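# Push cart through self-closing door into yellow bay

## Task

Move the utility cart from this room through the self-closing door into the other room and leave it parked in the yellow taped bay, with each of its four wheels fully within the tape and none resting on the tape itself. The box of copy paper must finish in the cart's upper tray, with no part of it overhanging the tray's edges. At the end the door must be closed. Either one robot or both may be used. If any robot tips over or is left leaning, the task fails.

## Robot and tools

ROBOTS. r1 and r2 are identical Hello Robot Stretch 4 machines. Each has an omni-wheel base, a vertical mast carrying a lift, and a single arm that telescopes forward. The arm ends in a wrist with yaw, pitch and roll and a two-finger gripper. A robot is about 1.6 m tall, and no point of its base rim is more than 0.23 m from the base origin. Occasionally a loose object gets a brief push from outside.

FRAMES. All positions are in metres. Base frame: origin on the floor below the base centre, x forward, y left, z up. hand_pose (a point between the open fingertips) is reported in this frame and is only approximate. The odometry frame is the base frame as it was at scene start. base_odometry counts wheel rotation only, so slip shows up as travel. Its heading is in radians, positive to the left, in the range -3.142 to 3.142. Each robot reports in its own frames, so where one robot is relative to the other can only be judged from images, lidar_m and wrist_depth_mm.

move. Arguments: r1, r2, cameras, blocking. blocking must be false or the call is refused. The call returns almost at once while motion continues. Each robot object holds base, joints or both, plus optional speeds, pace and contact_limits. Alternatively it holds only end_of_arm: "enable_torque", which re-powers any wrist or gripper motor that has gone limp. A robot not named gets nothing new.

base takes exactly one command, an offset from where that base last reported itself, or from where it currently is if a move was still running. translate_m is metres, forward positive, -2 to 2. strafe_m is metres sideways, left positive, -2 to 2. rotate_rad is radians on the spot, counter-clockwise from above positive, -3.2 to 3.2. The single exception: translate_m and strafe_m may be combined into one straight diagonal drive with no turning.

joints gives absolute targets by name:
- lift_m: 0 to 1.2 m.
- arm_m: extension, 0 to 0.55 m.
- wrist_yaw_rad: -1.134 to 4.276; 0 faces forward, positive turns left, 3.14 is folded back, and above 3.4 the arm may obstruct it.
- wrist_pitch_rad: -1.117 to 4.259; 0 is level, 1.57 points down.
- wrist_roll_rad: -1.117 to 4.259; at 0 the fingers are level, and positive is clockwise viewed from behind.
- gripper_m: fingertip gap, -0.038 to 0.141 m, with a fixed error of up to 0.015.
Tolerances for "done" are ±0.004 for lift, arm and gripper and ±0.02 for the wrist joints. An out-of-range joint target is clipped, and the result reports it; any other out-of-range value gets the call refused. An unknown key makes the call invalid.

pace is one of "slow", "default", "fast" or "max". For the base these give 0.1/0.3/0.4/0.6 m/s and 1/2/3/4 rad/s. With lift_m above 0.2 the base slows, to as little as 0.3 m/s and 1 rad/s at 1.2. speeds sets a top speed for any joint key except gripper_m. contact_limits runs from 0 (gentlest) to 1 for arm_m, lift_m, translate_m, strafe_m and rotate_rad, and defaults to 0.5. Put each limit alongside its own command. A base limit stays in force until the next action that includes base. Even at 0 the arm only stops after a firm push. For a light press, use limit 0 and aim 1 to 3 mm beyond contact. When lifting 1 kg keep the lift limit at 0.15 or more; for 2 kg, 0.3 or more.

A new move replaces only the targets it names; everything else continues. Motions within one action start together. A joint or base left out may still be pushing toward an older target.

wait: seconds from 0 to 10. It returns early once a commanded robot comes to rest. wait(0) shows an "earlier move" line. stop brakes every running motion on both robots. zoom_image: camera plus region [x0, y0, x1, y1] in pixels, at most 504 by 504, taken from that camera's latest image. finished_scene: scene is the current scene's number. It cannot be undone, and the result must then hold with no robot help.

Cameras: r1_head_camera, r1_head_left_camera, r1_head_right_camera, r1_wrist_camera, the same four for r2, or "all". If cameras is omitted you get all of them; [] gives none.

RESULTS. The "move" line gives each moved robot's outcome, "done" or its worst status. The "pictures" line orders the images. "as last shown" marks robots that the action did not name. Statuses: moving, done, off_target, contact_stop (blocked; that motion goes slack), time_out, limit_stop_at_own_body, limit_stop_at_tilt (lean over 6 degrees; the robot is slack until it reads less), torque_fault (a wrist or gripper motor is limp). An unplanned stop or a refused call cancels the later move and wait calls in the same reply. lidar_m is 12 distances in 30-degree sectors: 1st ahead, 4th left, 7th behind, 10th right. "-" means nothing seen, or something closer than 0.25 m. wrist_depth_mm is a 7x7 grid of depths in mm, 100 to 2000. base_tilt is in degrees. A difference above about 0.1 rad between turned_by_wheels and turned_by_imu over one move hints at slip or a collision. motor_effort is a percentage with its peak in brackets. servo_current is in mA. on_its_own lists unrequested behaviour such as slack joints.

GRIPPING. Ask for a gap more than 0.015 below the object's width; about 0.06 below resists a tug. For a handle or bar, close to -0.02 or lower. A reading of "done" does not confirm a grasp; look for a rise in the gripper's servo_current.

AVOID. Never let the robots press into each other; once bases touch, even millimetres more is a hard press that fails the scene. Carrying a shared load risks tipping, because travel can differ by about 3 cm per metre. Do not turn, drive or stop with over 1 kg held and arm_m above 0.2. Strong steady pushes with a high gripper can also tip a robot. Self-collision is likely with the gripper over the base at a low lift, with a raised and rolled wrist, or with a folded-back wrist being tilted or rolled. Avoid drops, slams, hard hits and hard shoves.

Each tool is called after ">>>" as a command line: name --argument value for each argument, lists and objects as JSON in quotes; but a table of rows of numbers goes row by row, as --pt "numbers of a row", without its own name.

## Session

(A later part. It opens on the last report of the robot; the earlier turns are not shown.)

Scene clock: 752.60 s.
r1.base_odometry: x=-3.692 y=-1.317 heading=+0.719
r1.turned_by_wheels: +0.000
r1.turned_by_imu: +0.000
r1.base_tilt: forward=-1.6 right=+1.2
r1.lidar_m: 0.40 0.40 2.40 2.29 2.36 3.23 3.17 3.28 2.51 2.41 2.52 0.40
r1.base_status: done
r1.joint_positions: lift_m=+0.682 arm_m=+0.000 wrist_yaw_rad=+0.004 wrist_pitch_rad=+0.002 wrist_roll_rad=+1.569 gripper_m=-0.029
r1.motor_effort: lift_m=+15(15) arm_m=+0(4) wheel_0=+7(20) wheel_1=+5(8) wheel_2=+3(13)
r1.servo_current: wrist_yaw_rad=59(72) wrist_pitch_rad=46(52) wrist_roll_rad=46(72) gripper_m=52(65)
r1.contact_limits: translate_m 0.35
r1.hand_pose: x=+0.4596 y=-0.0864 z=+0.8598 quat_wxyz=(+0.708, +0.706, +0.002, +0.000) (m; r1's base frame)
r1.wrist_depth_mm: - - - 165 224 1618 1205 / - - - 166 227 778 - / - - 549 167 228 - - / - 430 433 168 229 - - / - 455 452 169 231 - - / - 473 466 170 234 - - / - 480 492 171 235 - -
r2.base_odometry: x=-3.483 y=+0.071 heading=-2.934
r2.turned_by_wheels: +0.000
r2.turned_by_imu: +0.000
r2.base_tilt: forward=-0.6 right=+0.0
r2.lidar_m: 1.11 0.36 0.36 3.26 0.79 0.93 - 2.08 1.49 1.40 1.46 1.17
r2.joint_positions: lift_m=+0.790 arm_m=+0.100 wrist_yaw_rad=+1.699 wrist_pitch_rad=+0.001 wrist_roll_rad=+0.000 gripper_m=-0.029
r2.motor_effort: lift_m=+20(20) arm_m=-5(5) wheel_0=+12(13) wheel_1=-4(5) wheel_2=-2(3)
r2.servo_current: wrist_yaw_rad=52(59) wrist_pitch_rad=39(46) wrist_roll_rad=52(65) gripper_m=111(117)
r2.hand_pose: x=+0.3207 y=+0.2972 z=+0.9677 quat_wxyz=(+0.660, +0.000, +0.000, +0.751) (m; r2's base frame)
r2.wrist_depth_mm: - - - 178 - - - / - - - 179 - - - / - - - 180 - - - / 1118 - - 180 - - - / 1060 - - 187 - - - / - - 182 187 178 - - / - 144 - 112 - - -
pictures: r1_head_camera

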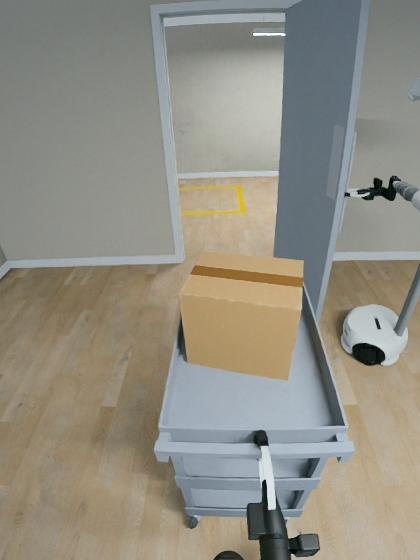

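>>> move --blocking false --r1 '{"base":{"translate_m":0.2,"strafe_m":-0.09},"contact_limits":{"translate_m":0.35}}' --cameras '[]'

>>> wait --seconds 4 --cameras '[]'

>>> wait --seconds 0 --cameras '["r1_head_camera"]'

Scene clock: 760.77 s.
move: r1 moving
r1.turned_by_wheels: +0.001
r1.turned_by_imu: +0.001
r1.base_status: translate_m moving; strafe_m moving
r1.motor_effort: lift_m=+15(15) arm_m=+4(4) wheel_0=+14(16) wheel_1=+7(8) wheel_2=-11(11)
r1.contact_limits: translate_m 0.35
r2.motor_effort: lift_m=+20(20) arm_m=-5(5) wheel_0=+12(13) wheel_1=-5(5) wheel_2=-3(3)
pictures: none

Scene clock: 762.33 s.
earlier move: r1 done
r1.turned_by_wheels: +0.000
r1.turned_by_imu: +0.000
r1.base_status: done
r1.motor_effort: lift_m=+15(15) arm_m=+4(4) wheel_0=+3(16) wheel_1=+3(8) wheel_2=+2(11)
r1.contact_limits: translate_m 0.35
r2.turned_by_wheels: +0.000
r2.turned_by_imu: +0.000
r2.motor_effort: lift_m=+20(20) arm_m=-5(5) wheel_0=+12(13) wheel_1=-5(5) wheel_2=-3(3)
wait: 1.57 of 4 s (r1 has come to rest)
pictures: none

Scene clock: 762.33 s.
r1.base_odometry: x=-3.482 y=-1.252 heading=+0.719
r1.turned_by_wheels: +0.000
r1.turned_by_imu: +0.000
r1.base_tilt: forward=-1.5 right=+1.2
r1.lidar_m: 0.36 0.36 2.49 2.40 2.48 3.41 3.41 3.35 2.44 2.30 2.44 0.45
r1.base_status: done
r1.joint_positions: lift_m=+0.682 arm_m=+0.000 wrist_yaw_rad=+0.004 wrist_pitch_rad=+0.002 wrist_roll_rad=+1.569 gripper_m=-0.029
r1.motor_effort: lift_m=+15(15) arm_m=+4(4) wheel_0=+3(16) wheel_1=+3(8) wheel_2=+2(11)
r1.servo_current: wrist_yaw_rad=59(72) wrist_pitch_rad=39(52) wrist_roll_rad=59(59) gripper_m=46(59)
r1.contact_limits: translate_m 0.35
r1.hand_pose: x=+0.4596 y=-0.0864 z=+0.8598 quat_wxyz=(+0.708, +0.706, +0.002, +0.000) (m; r1's base frame)
r1.wrist_depth_mm: - - - 187 251 267 267 / - - 1366 183 247 - 1138 / - - - 180 243 788 - / - 512 442 178 238 - - / - 439 445 175 236 - - / - 452 449 172 231 831 - / - 455 459 170 228 - -
r2.base_odometry: x=-3.483 y=+0.071 heading=-2.934
r2.turned_by_wheels: +0.000
r2.turned_by_imu: +0.000
r2.base_tilt: forward=-0.6 right=+0.0
r2.lidar_m: 1.10 0.40 0.34 1.16 0.71 0.89 - 2.10 1.49 1.40 1.47 1.16
r2.joint_positions: lift_m=+0.790 arm_m=+0.100 wrist_yaw_rad=+1.699 wrist_pitch_rad=+0.001 wrist_roll_rad=+0.000 gripper_m=-0.029
r2.motor_effort: lift_m=+20(20) arm_m=-5(5) wheel_0=+12(13) wheel_1=-5(5) wheel_2=-3(3)
r2.servo_current: wrist_yaw_rad=46(59) wrist_pitch_rad=39(46) wrist_roll_rad=46(65) gripper_m=111(117)
r2.hand_pose: x=+0.3207 y=+0.2972 z=+0.9677 quat_wxyz=(+0.660, +0.000, +0.000, +0.751) (m; r2's base frame)
r2.wrist_depth_mm: - - - 178 - - - / - - - 179 - - - / - - - 179 - - - / 917 - - 180 - - - / 878 1138 - 187 - - - / - - 183 187 178 - - / - 137 - 112 - - -
pictures: r1_head_camera

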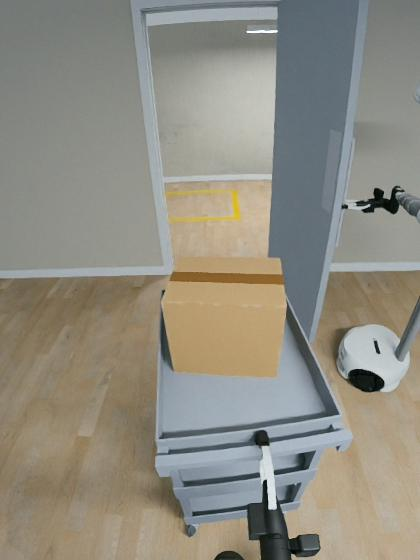

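>>> move --blocking false --r1 '{"base":{"translate_m":0.2,"strafe_m":0.0},"contact_limits":{"translate_m":0.35}}' --cameras '[]'

>>> wait --seconds 4 --cameras '[]'

>>> wait --seconds 0 --cameras '["r1_head_camera","r2_head_left_camera"]'

Scene clock: 768.50 s.
move: r1 moving
r1.turned_by_wheels: +0.000
r1.turned_by_imu: +0.000
r1.base_status: translate_m moving; strafe_m moving
r1.motor_effort: lift_m=+15(15) arm_m=+4(4) wheel_0=+8(12) wheel_1=+6(9) wheel_2=-12(12)
r1.contact_limits: translate_m 0.35
r2.motor_effort: lift_m=+20(20) arm_m=-5(5) wheel_0=+12(13) wheel_1=-5(5) wheel_2=-2(3)
pictures: none

Scene clock: 770.07 s.
earlier move: r1 done
r1.turned_by_wheels: +0.000
r1.turned_by_imu: -0.002
r1.base_status: done
r1.motor_effort: lift_m=+15(15) arm_m=-4(4) wheel_0=+1(12) wheel_1=+1(9) wheel_2=-1(18)
r1.contact_limits: translate_m 0.35
r2.turned_by_wheels: +0.000
r2.turned_by_imu: +0.000
r2.motor_effort: lift_m=+20(20) arm_m=-5(5) wheel_0=+13(13) wheel_1=-5(5) wheel_2=-2(3)
wait: 1.57 of 4 s (r1 has come to rest)
pictures: none

Scene clock: 770.07 s.
r1.base_odometry: x=-3.332 y=-1.121 heading=+0.720
r1.turned_by_wheels: +0.000
r1.turned_by_imu: +0.000
r1.base_tilt: forward=-1.6 right=+1.3
r1.lidar_m: 0.35 0.36 2.51 2.38 2.51 3.44 3.62 3.31 2.43 2.31 1.29 0.46
r1.base_status: done
r1.joint_positions: lift_m=+0.682 arm_m=+0.000 wrist_yaw_rad=-0.005 wrist_pitch_rad=+0.002 wrist_roll_rad=+1.569 gripper_m=-0.029
r1.motor_effort: lift_m=+15(15) arm_m=-4(4) wheel_0=+1(12) wheel_1=+1(9) wheel_2=-1(18)
r1.servo_current: wrist_yaw_rad=52(78) wrist_pitch_rad=46(46) wrist_roll_rad=52(65) gripper_m=52(59)
r1.contact_limits: translate_m 0.35
r1.hand_pose: x=+0.4589 y=-0.0888 z=+0.8598 quat_wxyz=(+0.708, +0.706, -0.001, -0.003) (m; r1's base frame)
r1.wrist_depth_mm: - - - 202 271 279 1098 / - 1255 - 196 260 - 1118 / - - - 189 252 715 - / - - - 183 244 854 - / - 439 442 177 237 - - / - 439 442 173 230 820 - / - 144 442 168 223 - -
r2.base_odometry: x=-3.483 y=+0.071 heading=-2.934
r2.turned_by_wheels: +0.000
r2.turned_by_imu: +0.000
r2.base_tilt: forward=-0.7 right=+0.0
r2.lidar_m: 1.11 0.37 0.36 0.66 0.65 0.83 - 2.09 1.49 1.38 1.47 1.18
r2.joint_positions: lift_m=+0.790 arm_m=+0.100 wrist_yaw_rad=+1.699 wrist_pitch_rad=+0.001 wrist_roll_rad=+0.000 gripper_m=-0.029
r2.motor_effort: lift_m=+20(20) arm_m=-5(5) wheel_0=+13(13) wheel_1=-5(5) wheel_2=-2(3)
r2.servo_current: wrist_yaw_rad=46(59) wrist_pitch_rad=39(52) wrist_roll_rad=52(59) gripper_m=104(124)
r2.hand_pose: x=+0.3207 y=+0.2972 z=+0.9677 quat_wxyz=(+0.660, +0.000, +0.000, +0.751) (m; r2's base frame)
r2.wrist_depth_mm: - - - 179 - - - / - - - 179 - - - / - - - 180 - - - / 759 917 - 180 - - - / 768 904 - 188 - - - / - - 182 186 178 - - / - 129 - 112 - - -
pictures: r1_head_camera, r2_head_left_camera

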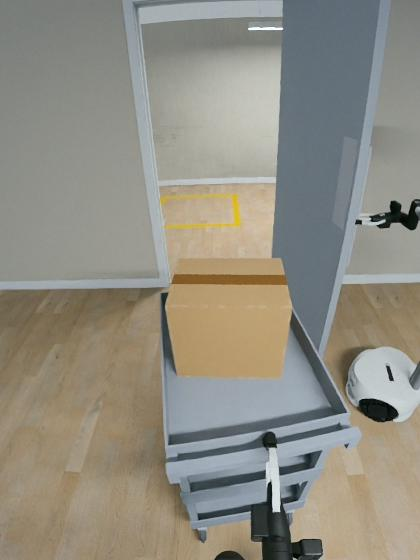

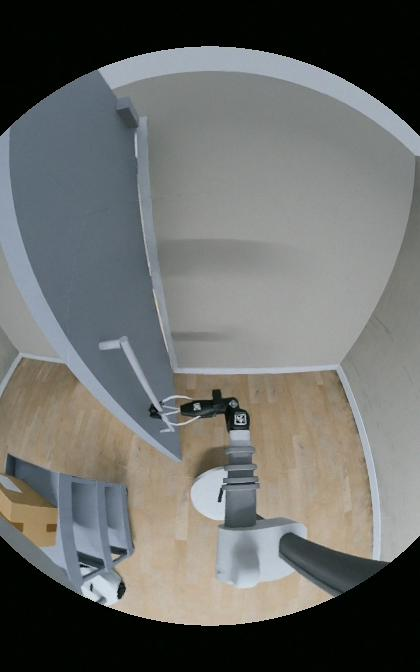

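>>> move --blocking false --r1 '{"base":{"translate_m":0.2,"strafe_m":0.06},"contact_limits":{"translate_m":0.35}}' --cameras '[]'

>>> wait --seconds 4 --cameras '[]'

>>> wait --seconds 0 --cameras '["r1_head_camera","r2_head_left_camera"]'

Scene clock: 775.67 s.
move: r1 moving
r1.turned_by_wheels: +0.000
r1.turned_by_imu: -0.001
r1.base_status: translate_m moving; strafe_m moving
r1.motor_effort: lift_m=+15(15) arm_m=+4(4) wheel_0=+2(6) wheel_1=+6(9) wheel_2=-14(15)
r1.contact_limits: translate_m 0.35
r2.motor_effort: lift_m=+20(20) arm_m=-5(5) wheel_0=+13(13) wheel_1=-5(5) wheel_2=-3(3)
pictures: none

Scene clock: 777.23 s.
earlier move: r1 done
r1.turned_by_wheels: +0.001
r1.turned_by_imu: +0.000
r1.base_status: done
r1.motor_effort: lift_m=+15(15) arm_m=-3(4) wheel_0=+4(6) wheel_1=+1(9) wheel_2=+0(19)
r1.contact_limits: translate_m 0.35
r2.turned_by_wheels: +0.000
r2.turned_by_imu: +0.000
r2.motor_effort: lift_m=+20(20) arm_m=-5(5) wheel_0=+13(13) wheel_1=-5(5) wheel_2=-3(3)
wait: 1.57 of 4 s (r1 has come to rest)
pictures: none

Scene clock: 777.23 s.
r1.base_odometry: x=-3.221 y=-0.944 heading=+0.720
r1.turned_by_wheels: +0.000
r1.turned_by_imu: +0.000
r1.base_tilt: forward=-1.6 right=+1.2
r1.lidar_m: 0.34 0.38 2.43 2.33 2.43 3.33 3.82 3.39 2.47 2.40 1.09 0.42
r1.base_status: done
r1.joint_positions: lift_m=+0.682 arm_m=+0.000 wrist_yaw_rad=-0.003 wrist_pitch_rad=+0.002 wrist_roll_rad=+1.569 gripper_m=-0.029
r1.motor_effort: lift_m=+15(15) arm_m=-3(4) wheel_0=+4(6) wheel_1=+1(9) wheel_2=+0(19)
r1.servo_current: wrist_yaw_rad=39(85) wrist_pitch_rad=39(52) wrist_roll_rad=52(65) gripper_m=46(59)
r1.contact_limits: translate_m 0.35
r1.hand_pose: x=+0.4591 y=-0.0882 z=+0.8598 quat_wxyz=(+0.708, +0.706, +0.000, -0.002) (m; r1's base frame)
r1.wrist_depth_mm: - 1008 1025 186 249 - - / - - - 182 245 - - / - - - 180 242 750 - / 1863 439 442 177 239 - - / 1863 445 445 175 235 - - / 1808 452 445 172 232 820 - / - 144 459 170 228 - -
r2.base_odometry: x=-3.483 y=+0.071 heading=-2.934
r2.turned_by_wheels: +0.000
r2.turned_by_imu: +0.000
r2.base_tilt: forward=-0.7 right=+0.0
r2.lidar_m: 1.10 0.39 0.35 0.64 0.67 1.10 - 2.09 1.47 1.39 1.45 1.18
r2.joint_positions: lift_m=+0.790 arm_m=+0.100 wrist_yaw_rad=+1.699 wrist_pitch_rad=+0.001 wrist_roll_rad=+0.000 gripper_m=-0.029
r2.motor_effort: lift_m=+20(20) arm_m=-5(5) wheel_0=+13(13) wheel_1=-5(5) wheel_2=-3(3)
r2.servo_current: wrist_yaw_rad=52(52) wrist_pitch_rad=39(46) wrist_roll_rad=52(65) gripper_m=111(117)
r2.hand_pose: x=+0.3207 y=+0.2972 z=+0.9677 quat_wxyz=(+0.660, +0.000, +0.000, +0.751) (m; r2's base frame)
r2.wrist_depth_mm: - - - 179 - - - / - - - 179 - - - / - - - 180 - - - / - 759 - 181 - - - / - 768 - 187 - - - / - - 180 187 178 - - / - 144 - 112 - - -
pictures: r1_head_camera, r2_head_left_camera

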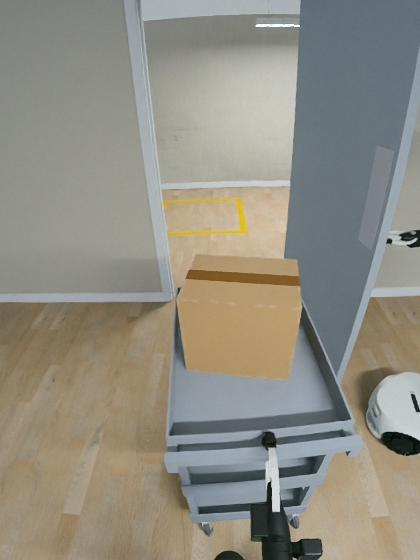

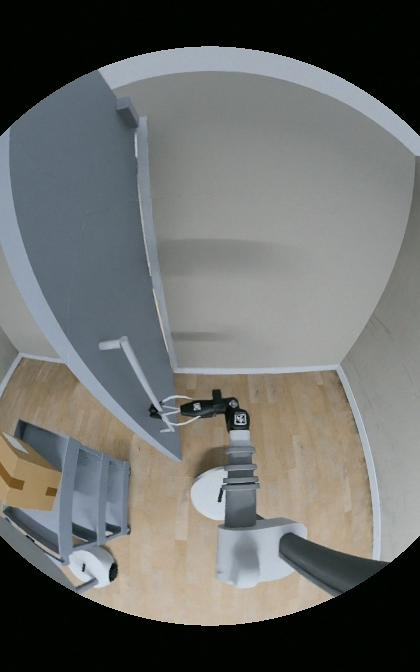

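>>> move --blocking false --r1 '{"base":{"translate_m":0.2,"strafe_m":0.015},"contact_limits":{"translate_m":0.35}}' --cameras '[]'

>>> wait --seconds 4 --cameras '[]'

>>> wait --seconds 0 --cameras '["r1_head_camera","r2_head_left_camera"]'

Scene clock: 783.83 s.
move: r1 moving
r1.turned_by_wheels: +0.001
r1.turned_by_imu: +0.000
r1.base_status: translate_m moving; strafe_m moving
r1.motor_effort: lift_m=+15(15) arm_m=+4(4) wheel_0=+9(9) wheel_1=+7(9) wheel_2=-12(15)
r1.contact_limits: translate_m 0.35
r2.motor_effort: lift_m=+20(20) arm_m=-5(5) wheel_0=+12(13) wheel_1=-5(5) wheel_2=-2(3)
pictures: none

Scene clock: 785.40 s.
earlier move: r1 done
r1.turned_by_wheels: +0.000
r1.turned_by_imu: +0.000
r1.base_status: done
r1.motor_effort: lift_m=+14(15) arm_m=-4(4) wheel_0=+2(12) wheel_1=+1(9) wheel_2=+0(15)
r1.contact_limits: translate_m 0.35
r2.turned_by_wheels: +0.000
r2.turned_by_imu: +0.000
r2.motor_effort: lift_m=+20(20) arm_m=-5(5) wheel_0=+12(13) wheel_1=-5(5) wheel_2=-3(3)
wait: 1.57 of 4 s (r1 has come to rest)
pictures: none

Scene clock: 785.40 s.
r1.base_odometry: x=-3.081 y=-0.801 heading=+0.720
r1.turned_by_wheels: +0.000
r1.turned_by_imu: +0.000
r1.base_tilt: forward=-1.6 right=+1.3
r1.lidar_m: 0.39 0.40 2.39 2.30 2.44 3.28 4.06 3.44 2.51 2.41 0.96 0.43
r1.base_status: done
r1.joint_positions: lift_m=+0.682 arm_m=+0.000 wrist_yaw_rad=-0.003 wrist_pitch_rad=+0.002 wrist_roll_rad=+1.569 gripper_m=-0.029
r1.motor_effort: lift_m=+14(15) arm_m=-4(4) wheel_0=+2(12) wheel_1=+1(9) wheel_2=+0(15)
r1.servo_current: wrist_yaw_rad=46(72) wrist_pitch_rad=39(52) wrist_roll_rad=52(65) gripper_m=52(59)
r1.contact_limits: translate_m 0.35
r1.hand_pose: x=+0.4591 y=-0.0882 z=+0.8598 quat_wxyz=(+0.708, +0.706, +0.000, -0.002) (m; r1's base frame)
r1.wrist_depth_mm: - - - 175 238 270 - / - - - 175 236 - - / - - - 174 236 809 - / - 436 436 173 235 - - / - 445 449 172 233 - - / - 459 455 171 232 809 - / - 144 469 170 230 - -
r2.base_odometry: x=-3.483 y=+0.071 heading=-2.934
r2.turned_by_wheels: +0.000
r2.turned_by_imu: +0.000
r2.base_tilt: forward=-0.7 right=+0.0
r2.lidar_m: 1.10 0.39 0.36 0.63 0.66 1.06 - 2.08 1.51 1.39 1.47 1.17
r2.joint_positions: lift_m=+0.790 arm_m=+0.100 wrist_yaw_rad=+1.699 wrist_pitch_rad=+0.001 wrist_roll_rad=+0.000 gripper_m=-0.029
r2.motor_effort: lift_m=+20(20) arm_m=-5(5) wheel_0=+12(13) wheel_1=-5(5) wheel_2=-3(3)
r2.servo_current: wrist_yaw_rad=39(59) wrist_pitch_rad=39(46) wrist_roll_rad=59(65) gripper_m=111(117)
r2.hand_pose: x=+0.3207 y=+0.2972 z=+0.9677 quat_wxyz=(+0.660, +0.000, +0.000, +0.751) (m; r2's base frame)
r2.wrist_depth_mm: - - - 178 - - - / - - - 179 - - - / - - - 180 - - - / - - - 181 - - - / 946 1060 - 187 - - - / - - 180 186 178 - - / - 1983 - 112 - - -
pictures: r1_head_camera, r2_head_left_camera

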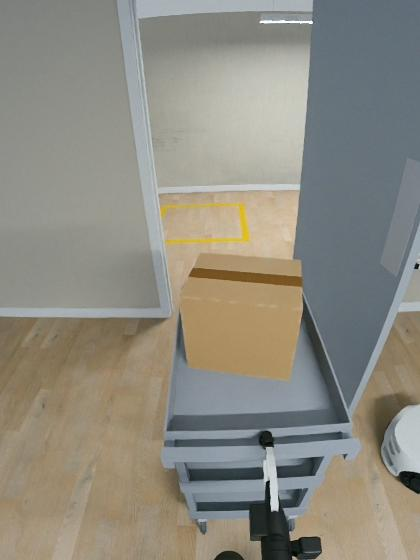

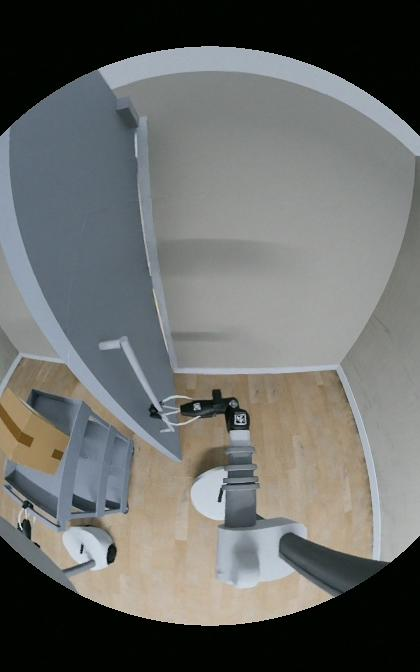

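>>> move --blocking false --r1 '{"base":{"translate_m":0.18,"strafe_m":-0.05},"contact_limits":{"translate_m":0.35}}' --cameras '[]'

>>> wait --seconds 4 --cameras '[]'

>>> wait --seconds 0 --cameras '["r1_head_camera","r2_head_left_camera"]'

Scene clock: 790.10 s.
move: r1 moving
r1.turned_by_wheels: +0.001
r1.turned_by_imu: +0.000
r1.base_status: translate_m moving; strafe_m moving
r1.motor_effort: lift_m=+15(15) arm_m=+4(4) wheel_0=+12(13) wheel_1=+5(7) wheel_2=-12(13)
r1.contact_limits: translate_m 0.35
pictures: none

Scene clock: 791.57 s.
earlier move: r1 done
r1.turned_by_wheels: +0.000
r1.turned_by_imu: +0.000
r1.base_status: done
r1.motor_effort: lift_m=+14(15) arm_m=-4(4) wheel_0=+5(13) wheel_1=+4(7) wheel_2=+1(13)
r1.contact_limits: translate_m 0.35
r2.turned_by_wheels: +0.000
r2.turned_by_imu: +0.000
r2.motor_effort: lift_m=+20(20) arm_m=-5(5) wheel_0=+12(13) wheel_1=-5(5) wheel_2=-2(3)
wait: 1.47 of 4 s (r1 has come to rest)
pictures: none

Scene clock: 791.57 s.
r1.base_odometry: x=-2.912 y=-0.719 heading=+0.721
r1.turned_by_wheels: +0.000
r1.turned_by_imu: +0.000
r1.base_tilt: forward=-1.6 right=+1.2
r1.lidar_m: 0.39 0.37 2.42 2.35 2.46 3.38 - 3.36 2.45 2.35 0.84 0.44
r1.base_status: done
r1.joint_positions: lift_m=+0.682 arm_m=+0.000 wrist_yaw_rad=+0.004 wrist_pitch_rad=+0.002 wrist_roll_rad=+1.569 gripper_m=-0.029
r1.motor_effort: lift_m=+14(15) arm_m=-4(4) wheel_0=+5(13) wheel_1=+4(7) wheel_2=+1(13)
r1.servo_current: wrist_yaw_rad=59(78) wrist_pitch_rad=46(46) wrist_roll_rad=39(65) gripper_m=52(59)
r1.contact_limits: translate_m 0.35
r1.hand_pose: x=+0.4596 y=-0.0863 z=+0.8598 quat_wxyz=(+0.708, +0.706, +0.002, +0.001) (m; r1's base frame)
r1.wrist_depth_mm: - - - 180 242 - - / - - - 178 240 - 492 / - - - 176 237 788 - / - 436 439 175 236 - - / - 445 445 173 235 - - / - 459 452 172 231 831 - / - 144 466 170 229 - -
r2.base_odometry: x=-3.483 y=+0.071 heading=-2.934
r2.turned_by_wheels: +0.000
r2.turned_by_imu: +0.000
r2.base_tilt: forward=-0.7 right=+0.1
r2.lidar_m: 1.11 0.37 0.36 0.59 0.76 4.63 - 2.09 1.49 1.40 1.45 1.18
r2.joint_positions: lift_m=+0.790 arm_m=+0.100 wrist_yaw_rad=+1.699 wrist_pitch_rad=+0.001 wrist_roll_rad=+0.000 gripper_m=-0.029
r2.motor_effort: lift_m=+20(20) arm_m=-5(5) wheel_0=+12(13) wheel_1=-5(5) wheel_2=-2(3)
r2.servo_current: wrist_yaw_rad=52(59) wrist_pitch_rad=46(52) wrist_roll_rad=46(59) gripper_m=111(124)
r2.hand_pose: x=+0.3207 y=+0.2972 z=+0.9677 quat_wxyz=(+0.660, +0.000, +0.000, +0.751) (m; r2's base frame)
r2.wrist_depth_mm: - - - 179 - - - / - - - 179 - - - / - - - 180 - - - / - - - 181 - - - / - - - 188 - - - / - - 180 187 178 - - / - 1983 - 112 - - -
pictures: r1_head_camera, r2_head_left_camera

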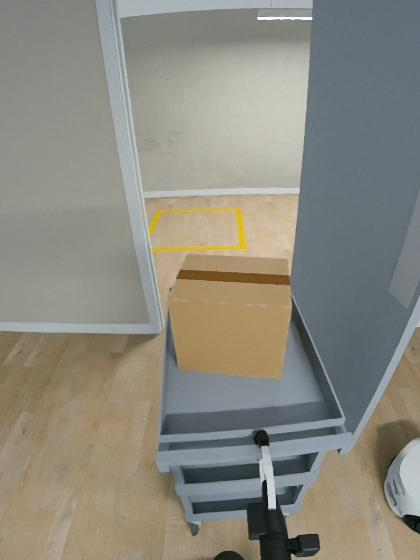

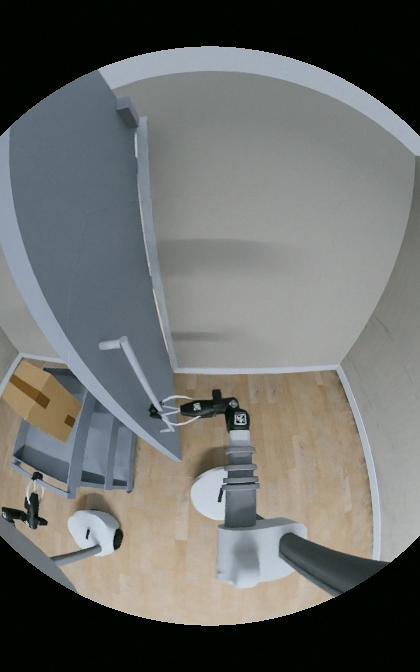

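>>> move --blocking false --r1 '{"base":{"translate_m":0.2,"strafe_m":-0.02},"contact_limits":{"translate_m":0.35}}' --cameras '[]'

>>> wait --seconds 4 --cameras '[]'

>>> wait --seconds 0 --cameras '["r1_head_camera","r2_head_left_camera","r1_head_left_camera"]'

Scene clock: 797.03 s.
move: r1 moving
r1.turned_by_wheels: +0.000
r1.turned_by_imu: +0.000
r1.base_status: translate_m moving; strafe_m moving
r1.motor_effort: lift_m=+15(15) arm_m=+4(4) wheel_0=+10(13) wheel_1=+6(8) wheel_2=-10(12)
r1.contact_limits: translate_m 0.35
r2.motor_effort: lift_m=+20(20) arm_m=-5(5) wheel_0=+13(13) wheel_1=-5(5) wheel_2=-2(3)
pictures: none

Scene clock: 798.60 s.
earlier move: r1 done
r1.turned_by_wheels: -0.001
r1.turned_by_imu: -0.001
r1.base_status: done
r1.motor_effort: lift_m=+14(15) arm_m=+4(4) wheel_0=-1(13) wheel_1=+0(8) wheel_2=-1(12)
r1.contact_limits: translate_m 0.35
r2.turned_by_wheels: +0.000
r2.turned_by_imu: +0.000
r2.motor_effort: lift_m=+20(20) arm_m=-5(5) wheel_0=+12(13) wheel_1=-5(5) wheel_2=-2(3)
wait: 1.57 of 4 s (r1 has come to rest)
pictures: none

Scene clock: 798.60 s.
r1.base_odometry: x=-2.749 y=-0.602 heading=+0.721
r1.turned_by_wheels: +0.000
r1.turned_by_imu: +0.000
r1.base_tilt: forward=-1.6 right=+1.3
r1.lidar_m: 0.34 0.37 2.14 2.37 2.51 3.40 - 3.33 2.44 0.75 0.74 0.45
r1.base_status: done
r1.joint_positions: lift_m=+0.682 arm_m=+0.000 wrist_yaw_rad=-0.001 wrist_pitch_rad=+0.002 wrist_roll_rad=+1.569 gripper_m=-0.029
r1.motor_effort: lift_m=+14(15) arm_m=+4(4) wheel_0=-1(13) wheel_1=+0(8) wheel_2=-1(12)
r1.servo_current: wrist_yaw_rad=65(65) wrist_pitch_rad=46(46) wrist_roll_rad=39(65) gripper_m=52(59)
r1.contact_limits: translate_m 0.35
r1.hand_pose: x=+0.4592 y=-0.0878 z=+0.8598 quat_wxyz=(+0.708, +0.706, +0.000, -0.001) (m; r1's base frame)
r1.wrist_depth_mm: - - - 200 266 277 - / - - - 195 259 - - / - - - 188 251 1756 - / - - 452 183 244 842 - / - 442 442 178 237 - - / - 442 445 173 232 809 - / - 445 449 169 224 - -
r2.base_odometry: x=-3.483 y=+0.071 heading=-2.934
r2.turned_by_wheels: +0.000
r2.turned_by_imu: +0.000
r2.base_tilt: forward=-0.7 right=+0.0
r2.lidar_m: 1.09 0.38 0.35 0.58 0.74 4.56 - 2.07 1.49 1.41 1.46 1.17
r2.joint_positions: lift_m=+0.790 arm_m=+0.100 wrist_yaw_rad=+1.699 wrist_pitch_rad=+0.001 wrist_roll_rad=+0.000 gripper_m=-0.029
r2.motor_effort: lift_m=+20(20) arm_m=-5(5) wheel_0=+12(13) wheel_1=-5(5) wheel_2=-2(3)
r2.servo_current: wrist_yaw_rad=46(59) wrist_pitch_rad=39(52) wrist_roll_rad=65(65) gripper_m=111(117)
r2.hand_pose: x=+0.3207 y=+0.2972 z=+0.9677 quat_wxyz=(+0.660, +0.000, +0.000, +0.751) (m; r2's base frame)
r2.wrist_depth_mm: - - - 179 - - - / - - - 179 - - - / - - - 180 - - - / 878 - - 181 - - - / 917 917 809 188 - - - / - - 182 187 178 - - / - 1921 - 112 - - -
pictures: r1_head_camera, r1_head_left_camera, r2_head_left_camera

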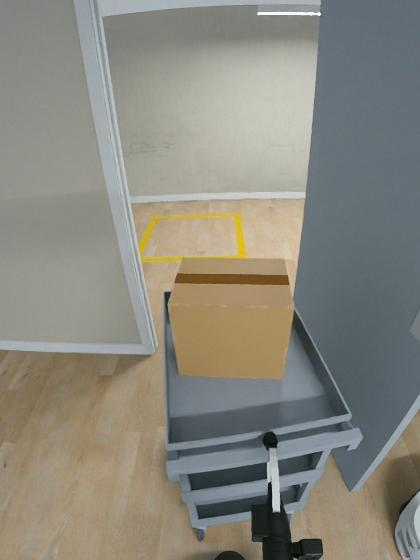

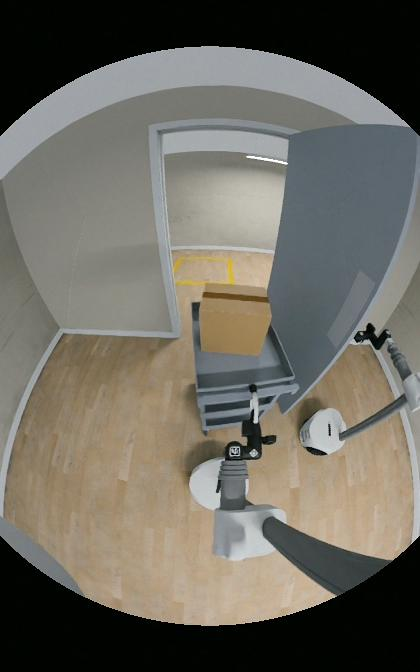

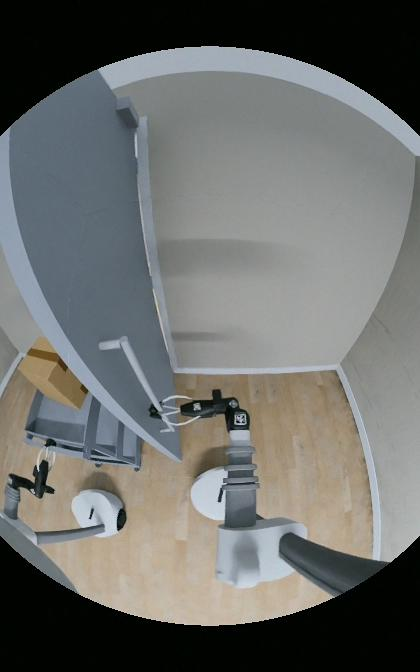

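>>> move --blocking false --r1 '{"base":{"translate_m":0.2,"strafe_m":0.05},"contact_limits":{"translate_m":0.35}}' --cameras '[]'

>>> wait --seconds 4 --cameras '[]'

>>> wait --seconds 0 --cameras '["r1_head_camera","r2_head_left_camera","r1_head_left_camera"]'

Scene clock: 804.00 s.
move: r1 moving
r1.turned_by_wheels: -0.001
r1.turned_by_imu: -0.001
r1.base_status: translate_m moving; strafe_m moving
r1.motor_effort: lift_m=+15(15) arm_m=+4(4) wheel_0=+2(5) wheel_1=+5(8) wheel_2=-16(17)
r1.contact_limits: translate_m 0.35
r2.motor_effort: lift_m=+20(20) arm_m=-5(5) wheel_0=+13(13) wheel_1=-5(5) wheel_2=-2(3)
pictures: none

Scene clock: 805.57 s.
earlier move: r1 done
r1.turned_by_wheels: +0.001
r1.turned_by_imu: +0.000
r1.base_status: done
r1.motor_effort: lift_m=+15(15) arm_m=-4(4) wheel_0=+2(5) wheel_1=+0(9) wheel_2=+1(17)
r1.contact_limits: translate_m 0.35
r2.turned_by_wheels: +0.000
r2.turned_by_imu: +0.000
r2.motor_effort: lift_m=+20(20) arm_m=-5(5) wheel_0=+13(13) wheel_1=-5(6) wheel_2=-2(3)
wait: 1.57 of 4 s (r1 has come to rest)
pictures: none

Scene clock: 805.57 s.
r1.base_odometry: x=-2.632 y=-0.433 heading=+0.721
r1.turned_by_wheels: +0.000
r1.turned_by_imu: +0.000
r1.base_tilt: forward=-1.6 right=+1.2
r1.lidar_m: 0.36 0.37 1.83 2.34 2.46 3.26 - 3.40 2.49 0.75 0.71 0.44
r1.base_status: done
r1.joint_positions: lift_m=+0.682 arm_m=+0.000 wrist_yaw_rad=-0.005 wrist_pitch_rad=+0.002 wrist_roll_rad=+1.569 gripper_m=-0.029
r1.motor_effort: lift_m=+15(15) arm_m=-4(4) wheel_0=+2(5) wheel_1=+0(9) wheel_2=+1(17)
r1.servo_current: wrist_yaw_rad=39(78) wrist_pitch_rad=39(52) wrist_roll_rad=59(59) gripper_m=52(59)
r1.contact_limits: translate_m 0.35
r1.hand_pose: x=+0.4589 y=-0.0889 z=+0.8598 quat_wxyz=(+0.708, +0.706, -0.001, -0.003) (m; r1's base frame)
r1.wrist_depth_mm: - - - 186 250 - - / - - - 182 246 - - / - - - 180 242 798 - / - 439 436 177 237 854 - / - 442 445 174 235 - - / - 455 449 172 231 831 - / - 455 459 170 228 - -
r2.base_odometry: x=-3.483 y=+0.071 heading=-2.934
r2.turned_by_wheels: +0.000
r2.turned_by_imu: +0.000
r2.base_tilt: forward=-0.7 right=+0.1
r2.lidar_m: 1.11 0.38 0.35 0.71 0.78 4.56 - 2.05 1.48 1.39 1.46 1.20
r2.joint_positions: lift_m=+0.790 arm_m=+0.100 wrist_yaw_rad=+1.699 wrist_pitch_rad=+0.001 wrist_roll_rad=+0.000 gripper_m=-0.029
r2.motor_effort: lift_m=+20(20) arm_m=-5(5) wheel_0=+13(13) wheel_1=-5(6) wheel_2=-2(3)
r2.servo_current: wrist_yaw_rad=59(59) wrist_pitch_rad=39(52) wrist_roll_rad=46(59) gripper_m=111(117)
r2.hand_pose: x=+0.3207 y=+0.2972 z=+0.9677 quat_wxyz=(+0.660, +0.000, +0.000, +0.751) (m; r2's base frame)
r2.wrist_depth_mm: - - - 178 - - - / - - - 179 - - - / - - - 179 - - - / - 854 904 181 - - - / - - - 187 - - - / - - 182 186 178 - - / - 144 - 112 - - -
pictures: r1_head_camera, r1_head_left_camera, r2_head_left_camera

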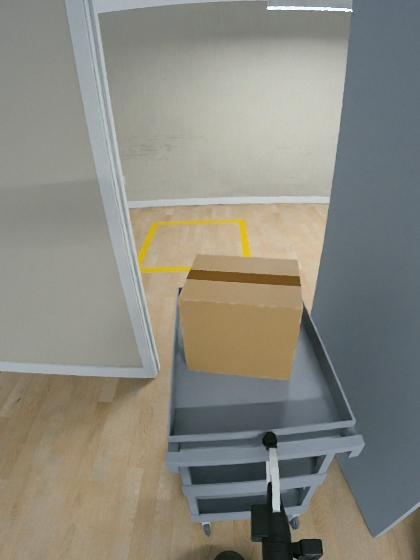

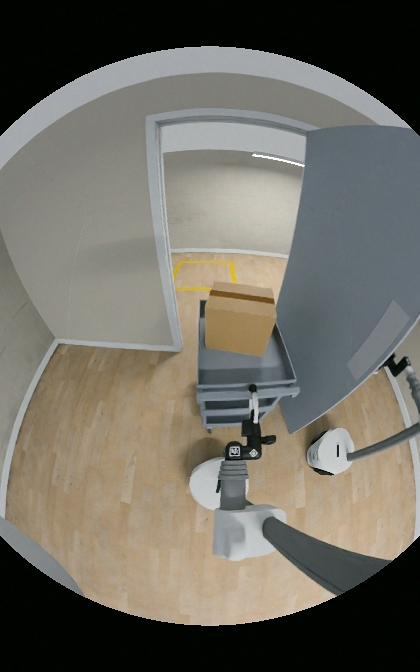

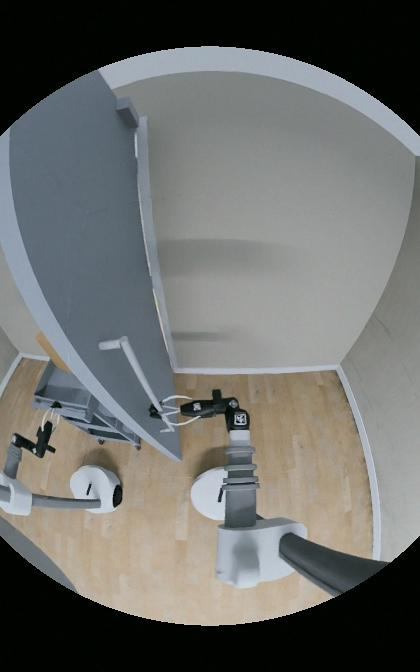

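>>> move --blocking false --r1 '{"base":{"translate_m":0.25,"strafe_m":0.025},"contact_limits":{"translate_m":0.35}}' --cameras '[]'

>>> wait --seconds 4 --cameras '[]'

>>> wait --seconds 0 --cameras '["r1_head_camera","r1_head_left_camera"]'

Scene clock: 813.93 s.
move: r1 moving
r1.turned_by_wheels: +0.000
r1.turned_by_imu: +0.000
r1.base_status: translate_m moving; strafe_m moving
r1.motor_effort: lift_m=+15(15) arm_m=+4(4) wheel_0=+6(8) wheel_1=+7(9) wheel_2=-11(15)
r1.contact_limits: translate_m 0.35
r2.motor_effort: lift_m=+20(20) arm_m=-5(5) wheel_0=+13(13) wheel_1=-5(5) wheel_2=-2(3)
pictures: none

Scene clock: 815.73 s.
earlier move: r1 done
r1.turned_by_wheels: +0.000
r1.turned_by_imu: +0.000
r1.base_status: done
r1.motor_effort: lift_m=+15(15) arm_m=-4(4) wheel_0=+3(11) wheel_1=+0(11) wheel_2=+1(15)
r1.contact_limits: translate_m 0.35
r2.turned_by_wheels: +0.000
r2.turned_by_imu: +0.000
r2.motor_effort: lift_m=+20(20) arm_m=-5(5) wheel_0=+12(13) wheel_1=-5(5) wheel_2=-3(3)
wait: 1.80 of 4 s (r1 has come to rest)
pictures: none

Scene clock: 815.73 s.
r1.base_odometry: x=-2.461 y=-0.249 heading=+0.721
r1.turned_by_wheels: +0.000
r1.turned_by_imu: +0.000
r1.base_tilt: forward=-1.6 right=+1.3
r1.lidar_m: 0.38 0.38 1.50 2.31 2.38 3.31 - 3.43 0.82 0.62 0.62 0.41
r1.base_status: done
r1.joint_positions: lift_m=+0.682 arm_m=+0.000 wrist_yaw_rad=-0.003 wrist_pitch_rad=+0.002 wrist_roll_rad=+1.569 gripper_m=-0.029
r1.motor_effort: lift_m=+15(15) arm_m=-4(4) wheel_0=+3(11) wheel_1=+0(11) wheel_2=+1(15)
r1.servo_current: wrist_yaw_rad=52(85) wrist_pitch_rad=39(52) wrist_roll_rad=72(72) gripper_m=52(59)
r1.contact_limits: translate_m 0.35
r1.hand_pose: x=+0.4591 y=-0.0882 z=+0.8598 quat_wxyz=(+0.708, +0.706, +0.000, -0.002) (m; r1's base frame)
r1.wrist_depth_mm: - - - 171 232 - - / - - - 171 232 1756 - / - - - 171 232 831 - / - 433 433 171 232 - - / - 449 449 171 232 - - / - 466 455 171 232 - - / - 477 480 171 231 - -
r2.base_odometry: x=-3.483 y=+0.071 heading=-2.934
r2.turned_by_wheels: +0.000
r2.turned_by_imu: +0.000
r2.base_tilt: forward=-0.7 right=+0.0
r2.lidar_m: 1.10 0.39 0.34 0.76 3.39 4.58 - 2.10 1.48 1.41 1.47 1.19
r2.joint_positions: lift_m=+0.790 arm_m=+0.100 wrist_yaw_rad=+1.699 wrist_pitch_rad=+0.001 wrist_roll_rad=+0.000 gripper_m=-0.029
r2.motor_effort: lift_m=+20(20) arm_m=-5(5) wheel_0=+12(13) wheel_1=-5(5) wheel_2=-3(3)
r2.servo_current: wrist_yaw_rad=46(59) wrist_pitch_rad=39(52) wrist_roll_rad=33(59) gripper_m=111(117)
r2.hand_pose: x=+0.3207 y=+0.2972 z=+0.9677 quat_wxyz=(+0.660, +0.000, +0.000, +0.751) (m; r2's base frame)
r2.wrist_depth_mm: - - - 178 - - - / - - - 179 - - - / - - - 179 - - - / - - 820 181 - - - / - - - 187 - - - / - - 183 187 178 - - / - - - 112 - - -
pictures: r1_head_camera, r1_head_left_camera

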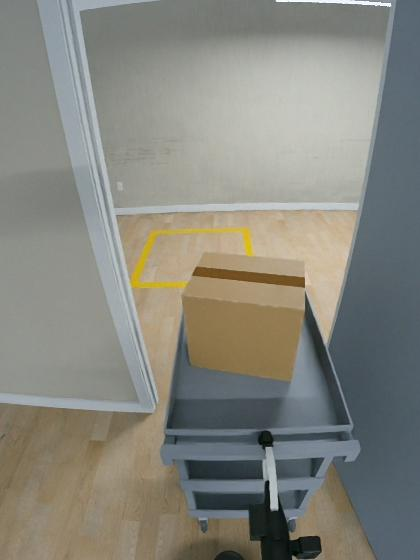

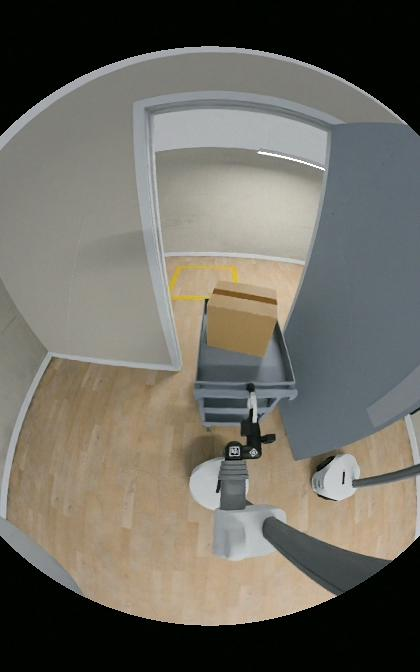

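>>> move --blocking false --r1 '{"base":{"translate_m":0.25,"strafe_m":-0.06},"contact_limits":{"translate_m":0.35}}' --cameras '[]'

>>> wait --seconds 4 --cameras '[]'

>>> wait --seconds 0 --cameras '["r1_head_camera","r1_head_left_camera"]'

Scene clock: 820.07 s.
move: r1 moving
r1.turned_by_wheels: +0.000
r1.turned_by_imu: +0.000
r1.base_status: translate_m moving; strafe_m moving
r1.motor_effort: lift_m=+14(15) arm_m=+4(4) wheel_0=+12(14) wheel_1=+6(8) wheel_2=-11(12)
r1.contact_limits: translate_m 0.35
r2.motor_effort: lift_m=+20(20) arm_m=-5(5) wheel_0=+12(13) wheel_1=-5(5) wheel_2=-2(3)
pictures: none

Scene clock: 821.83 s.
earlier move: r1 done
r1.turned_by_wheels: +0.000
r1.turned_by_imu: +0.001
r1.base_status: done
r1.motor_effort: lift_m=+15(15) arm_m=+4(4) wheel_0=+4(14) wheel_1=+3(8) wheel_2=+3(13)
r1.contact_limits: translate_m 0.35
r2.turned_by_wheels: +0.000
r2.turned_by_imu: +0.000
r2.motor_effort: lift_m=+20(21) arm_m=-5(5) wheel_0=+12(13) wheel_1=-5(5) wheel_2=-3(3)
wait: 1.77 of 4 s (r1 has come to rest)
pictures: none

Scene clock: 821.83 s.
r1.base_odometry: x=-2.233 y=-0.129 heading=+0.722
r1.turned_by_wheels: +0.000
r1.turned_by_imu: +0.000
r1.base_tilt: forward=-1.6 right=+1.3
r1.lidar_m: 0.36 0.37 1.14 2.35 2.47 3.39 - 3.40 0.77 0.51 0.52 0.44
r1.base_status: done
r1.joint_positions: lift_m=+0.682 arm_m=+0.000 wrist_yaw_rad=+0.003 wrist_pitch_rad=+0.002 wrist_roll_rad=+1.569 gripper_m=-0.029
r1.motor_effort: lift_m=+15(15) arm_m=+4(4) wheel_0=+4(14) wheel_1=+3(8) wheel_2=+3(13)
r1.servo_current: wrist_yaw_rad=26(78) wrist_pitch_rad=39(52) wrist_roll_rad=59(72) gripper_m=52(59)
r1.contact_limits: translate_m 0.35
r1.hand_pose: x=+0.4596 y=-0.0865 z=+0.8598 quat_wxyz=(+0.708, +0.706, +0.002, +0.000) (m; r1's base frame)
r1.wrist_depth_mm: - - - 178 240 1618 1160 / - - - 176 238 1708 539 / - - - 175 236 788 - / - 436 436 174 236 - - / - 445 445 173 234 - - / - 459 452 172 232 842 - / - 466 184 170 230 - -
r2.base_odometry: x=-3.483 y=+0.071 heading=-2.934
r2.turned_by_wheels: +0.000
r2.turned_by_imu: +0.000
r2.base_tilt: forward=-0.7 right=+0.1
r2.lidar_m: 1.11 0.39 0.33 0.76 3.40 4.58 - 2.08 1.48 1.41 1.48 1.16
r2.joint_positions: lift_m=+0.790 arm_m=+0.100 wrist_yaw_rad=+1.699 wrist_pitch_rad=+0.001 wrist_roll_rad=+0.000 gripper_m=-0.029
r2.motor_effort: lift_m=+20(21) arm_m=-5(5) wheel_0=+12(13) wheel_1=-5(5) wheel_2=-3(3)
r2.servo_current: wrist_yaw_rad=39(59) wrist_pitch_rad=33(46) wrist_roll_rad=59(59) gripper_m=111(117)
r2.hand_pose: x=+0.3207 y=+0.2972 z=+0.9677 quat_wxyz=(+0.660, +0.000, +0.000, +0.751) (m; r2's base frame)
r2.wrist_depth_mm: - - - 178 - - - / - - - 179 - - - / - - - 180 - - - / - - - 181 - - - / - - - 187 - - - / - - 183 187 178 - - / - 1983 - 112 - - -
pictures: r1_head_camera, r1_head_left_camera

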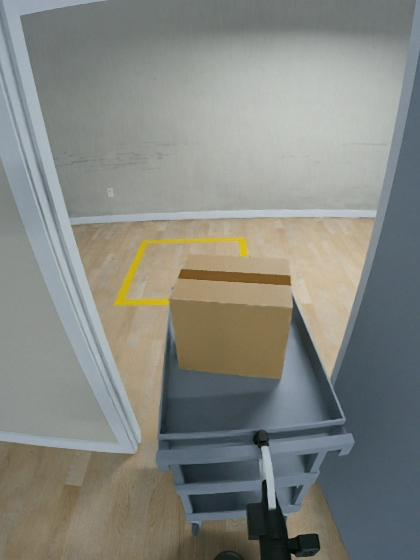

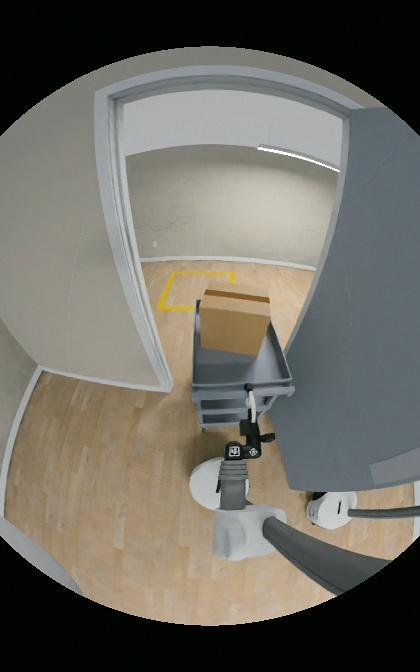

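>>> move --blocking false --r1 '{"base":{"translate_m":0.25,"strafe_m":-0.07},"contact_limits":{"translate_m":0.35}}' --cameras '[]'

>>> wait --seconds 4 --cameras '[]'

>>> wait --seconds 0 --cameras '["r1_head_camera","r1_head_left_camera"]'

Scene clock: 834.80 s.
move: r1 moving
r1.turned_by_wheels: +0.000
r1.turned_by_imu: +0.000
r1.base_status: translate_m moving; strafe_m moving
r1.motor_effort: lift_m=+15(15) arm_m=+4(4) wheel_0=+12(15) wheel_1=+3(6) wheel_2=-12(12)
r1.contact_limits: translate_m 0.35
r2.motor_effort: lift_m=+20(20) arm_m=-5(5) wheel_0=+13(13) wheel_1=-5(5) wheel_2=-3(3)
pictures: none

Scene clock: 836.57 s.
earlier move: r1 done
r1.turned_by_wheels: +0.000
r1.turned_by_imu: +0.000
r1.base_status: done
r1.motor_effort: lift_m=+14(15) arm_m=+4(4) wheel_0=+3(15) wheel_1=+3(7) wheel_2=+1(12)
r1.contact_limits: translate_m 0.35
r2.turned_by_wheels: +0.000
r2.turned_by_imu: +0.000
r2.motor_effort: lift_m=+20(20) arm_m=-5(5) wheel_0=+13(13) wheel_1=-5(5) wheel_2=-2(3)
wait: 1.77 of 4 s (r1 has come to rest)
pictures: none

Scene clock: 836.57 s.
r1.base_odometry: x=-2.000 y=-0.016 heading=+0.723
r1.turned_by_wheels: +0.000
r1.turned_by_imu: +0.000
r1.base_tilt: forward=-1.6 right=+1.3
r1.lidar_m: 0.36 0.37 0.77 2.18 2.52 3.51 - 0.88 0.48 0.39 0.39 0.42
r1.base_status: done
r1.joint_positions: lift_m=+0.682 arm_m=+0.000 wrist_yaw_rad=+0.003 wrist_pitch_rad=+0.002 wrist_roll_rad=+1.569 gripper_m=-0.029
r1.motor_effort: lift_m=+14(15) arm_m=+4(4) wheel_0=+3(15) wheel_1=+3(7) wheel_2=+1(12)
r1.servo_current: wrist_yaw_rad=52(78) wrist_pitch_rad=46(52) wrist_roll_rad=46(72) gripper_m=52(59)
r1.contact_limits: translate_m 0.35
r1.hand_pose: x=+0.4595 y=-0.0865 z=+0.8598 quat_wxyz=(+0.708, +0.706, +0.002, +0.000) (m; r1's base frame)
r1.wrist_depth_mm: - - - 196 263 272 273 / - - - 252 255 1756 1229 / - - - 185 248 1808 - / - - 496 181 242 854 - / - 442 445 176 236 - - / - 442 445 173 231 820 - / - 445 449 169 224 - -
r2.base_odometry: x=-3.483 y=+0.071 heading=-2.934
r2.turned_by_wheels: +0.000
r2.turned_by_imu: +0.000
r2.base_tilt: forward=-0.7 right=+0.0
r2.lidar_m: 1.11 0.38 0.35 3.26 3.40 4.55 - 2.10 1.47 1.40 1.46 1.17
r2.joint_positions: lift_m=+0.790 arm_m=+0.100 wrist_yaw_rad=+1.699 wrist_pitch_rad=+0.001 wrist_roll_rad=+0.000 gripper_m=-0.029
r2.motor_effort: lift_m=+20(20) arm_m=-5(5) wheel_0=+13(13) wheel_1=-5(5) wheel_2=-2(3)
r2.servo_current: wrist_yaw_rad=46(59) wrist_pitch_rad=33(46) wrist_roll_rad=39(65) gripper_m=111(117)
r2.hand_pose: x=+0.3207 y=+0.2972 z=+0.9677 quat_wxyz=(+0.660, +0.000, +0.000, +0.751) (m; r2's base frame)
r2.wrist_depth_mm: - - - 178 - - - / - - - 179 - - - / - - - 180 - - - / - - - 181 - - - / - - - 187 - - - / - - 182 187 178 - - / - - - 112 - - -
pictures: r1_head_camera, r1_head_left_camera

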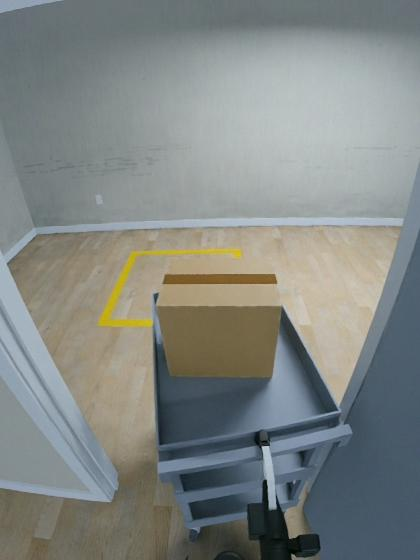

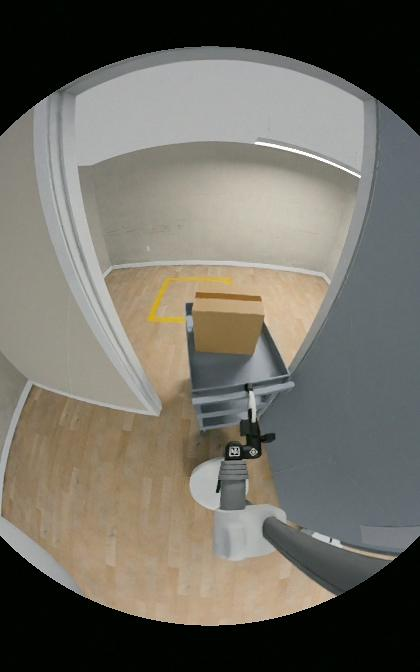

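>>> move --blocking false --r1 '{"base":{"translate_m":0.3,"strafe_m":0.06},"contact_limits":{"translate_m":0.35}}' --cameras '[]'

>>> wait --seconds 4 --cameras '[]'

>>> wait --seconds 0 --cameras '["r1_head_camera","r1_head_left_camera"]'

Scene clock: 843.63 s.
move: r1 moving
r1.turned_by_wheels: +0.000
r1.turned_by_imu: +0.000
r1.base_status: translate_m moving; strafe_m moving
r1.motor_effort: lift_m=+15(15) arm_m=+4(4) wheel_0=+10(10) wheel_1=+8(9) wheel_2=-12(12)
r1.contact_limits: translate_m 0.35
r2.motor_effort: lift_m=+20(20) arm_m=-5(5) wheel_0=+13(13) wheel_1=-5(5) wheel_2=-3(3)
pictures: none

Scene clock: 845.73 s.
earlier move: r1 done
r1.turned_by_wheels: +0.000
r1.turned_by_imu: -0.001
r1.base_status: done
r1.motor_effort: lift_m=+14(15) arm_m=-4(4) wheel_0=+3(10) wheel_1=+0(10) wheel_2=+0(19)
r1.contact_limits: translate_m 0.35
r2.turned_by_wheels: +0.000
r2.turned_by_imu: +0.000
r2.motor_effort: lift_m=+20(20) arm_m=-5(5) wheel_0=+13(13) wheel_1=-5(5) wheel_2=-2(3)
wait: 2.10 of 4 s (r1 has come to rest)
pictures: none

Scene clock: 845.73 s.
r1.base_odometry: x=-1.814 y=+0.228 heading=+0.723
r1.turned_by_wheels: +0.000
r1.turned_by_imu: +0.000
r1.base_tilt: forward=-1.6 right=+1.3
r1.lidar_m: 0.35 0.36 0.52 0.99 2.45 3.42 - 0.77 0.46 0.40 0.39 0.43
r1.base_status: done
r1.joint_positions: lift_m=+0.682 arm_m=+0.000 wrist_yaw_rad=-0.003 wrist_pitch_rad=+0.002 wrist_roll_rad=+1.569 gripper_m=-0.029
r1.motor_effort: lift_m=+14(15) arm_m=-4(4) wheel_0=+3(10) wheel_1=+0(10) wheel_2=+0(19)
r1.servo_current: wrist_yaw_rad=46(85) wrist_pitch_rad=46(52) wrist_roll_rad=52(72) gripper_m=52(59)
r1.contact_limits: translate_m 0.35
r1.hand_pose: x=+0.4591 y=-0.0882 z=+0.8598 quat_wxyz=(+0.708, +0.706, +0.000, -0.002) (m; r1's base frame)
r1.wrist_depth_mm: - - - 193 257 1537 1160 / - - - 187 252 1756 1160 / - - - 183 247 1618 - / - 439 439 180 240 866 - / - 445 442 175 236 - - / - 449 445 172 231 820 - / - 449 455 170 226 - -
r2.base_odometry: x=-3.483 y=+0.071 heading=-2.934
r2.turned_by_wheels: +0.000
r2.turned_by_imu: +0.000
r2.base_tilt: forward=-0.7 right=+0.0
r2.lidar_m: 1.10 0.36 0.35 3.28 3.41 4.56 - 2.04 1.49 1.40 1.45 1.19
r2.joint_positions: lift_m=+0.790 arm_m=+0.100 wrist_yaw_rad=+1.699 wrist_pitch_rad=+0.001 wrist_roll_rad=+0.000 gripper_m=-0.029
r2.motor_effort: lift_m=+20(20) arm_m=-5(5) wheel_0=+13(13) wheel_1=-5(5) wheel_2=-2(3)
r2.servo_current: wrist_yaw_rad=39(65) wrist_pitch_rad=39(46) wrist_roll_rad=46(59) gripper_m=111(117)
r2.hand_pose: x=+0.3207 y=+0.2972 z=+0.9677 quat_wxyz=(+0.660, +0.000, +0.000, +0.751) (m; r2's base frame)
r2.wrist_depth_mm: - - - 178 - - - / - - - 179 - - - / - - - 180 - - - / - - - 180 - - - / - - - 188 - - - / - - 182 187 178 - - / - - - 112 - - -
pictures: r1_head_camera, r1_head_left_camera

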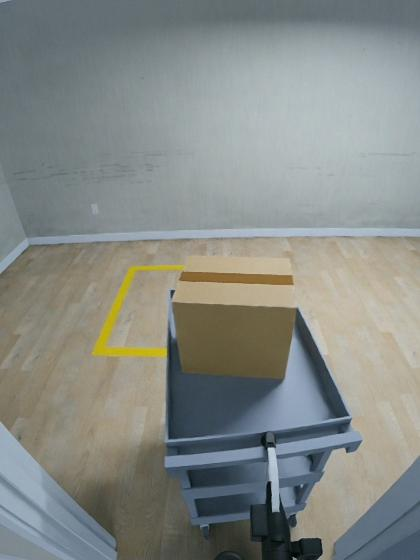

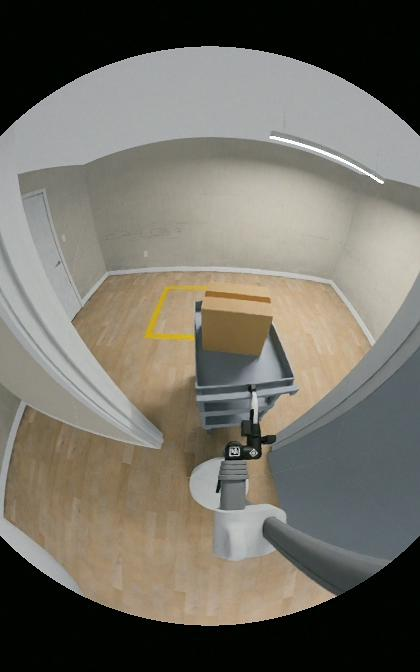

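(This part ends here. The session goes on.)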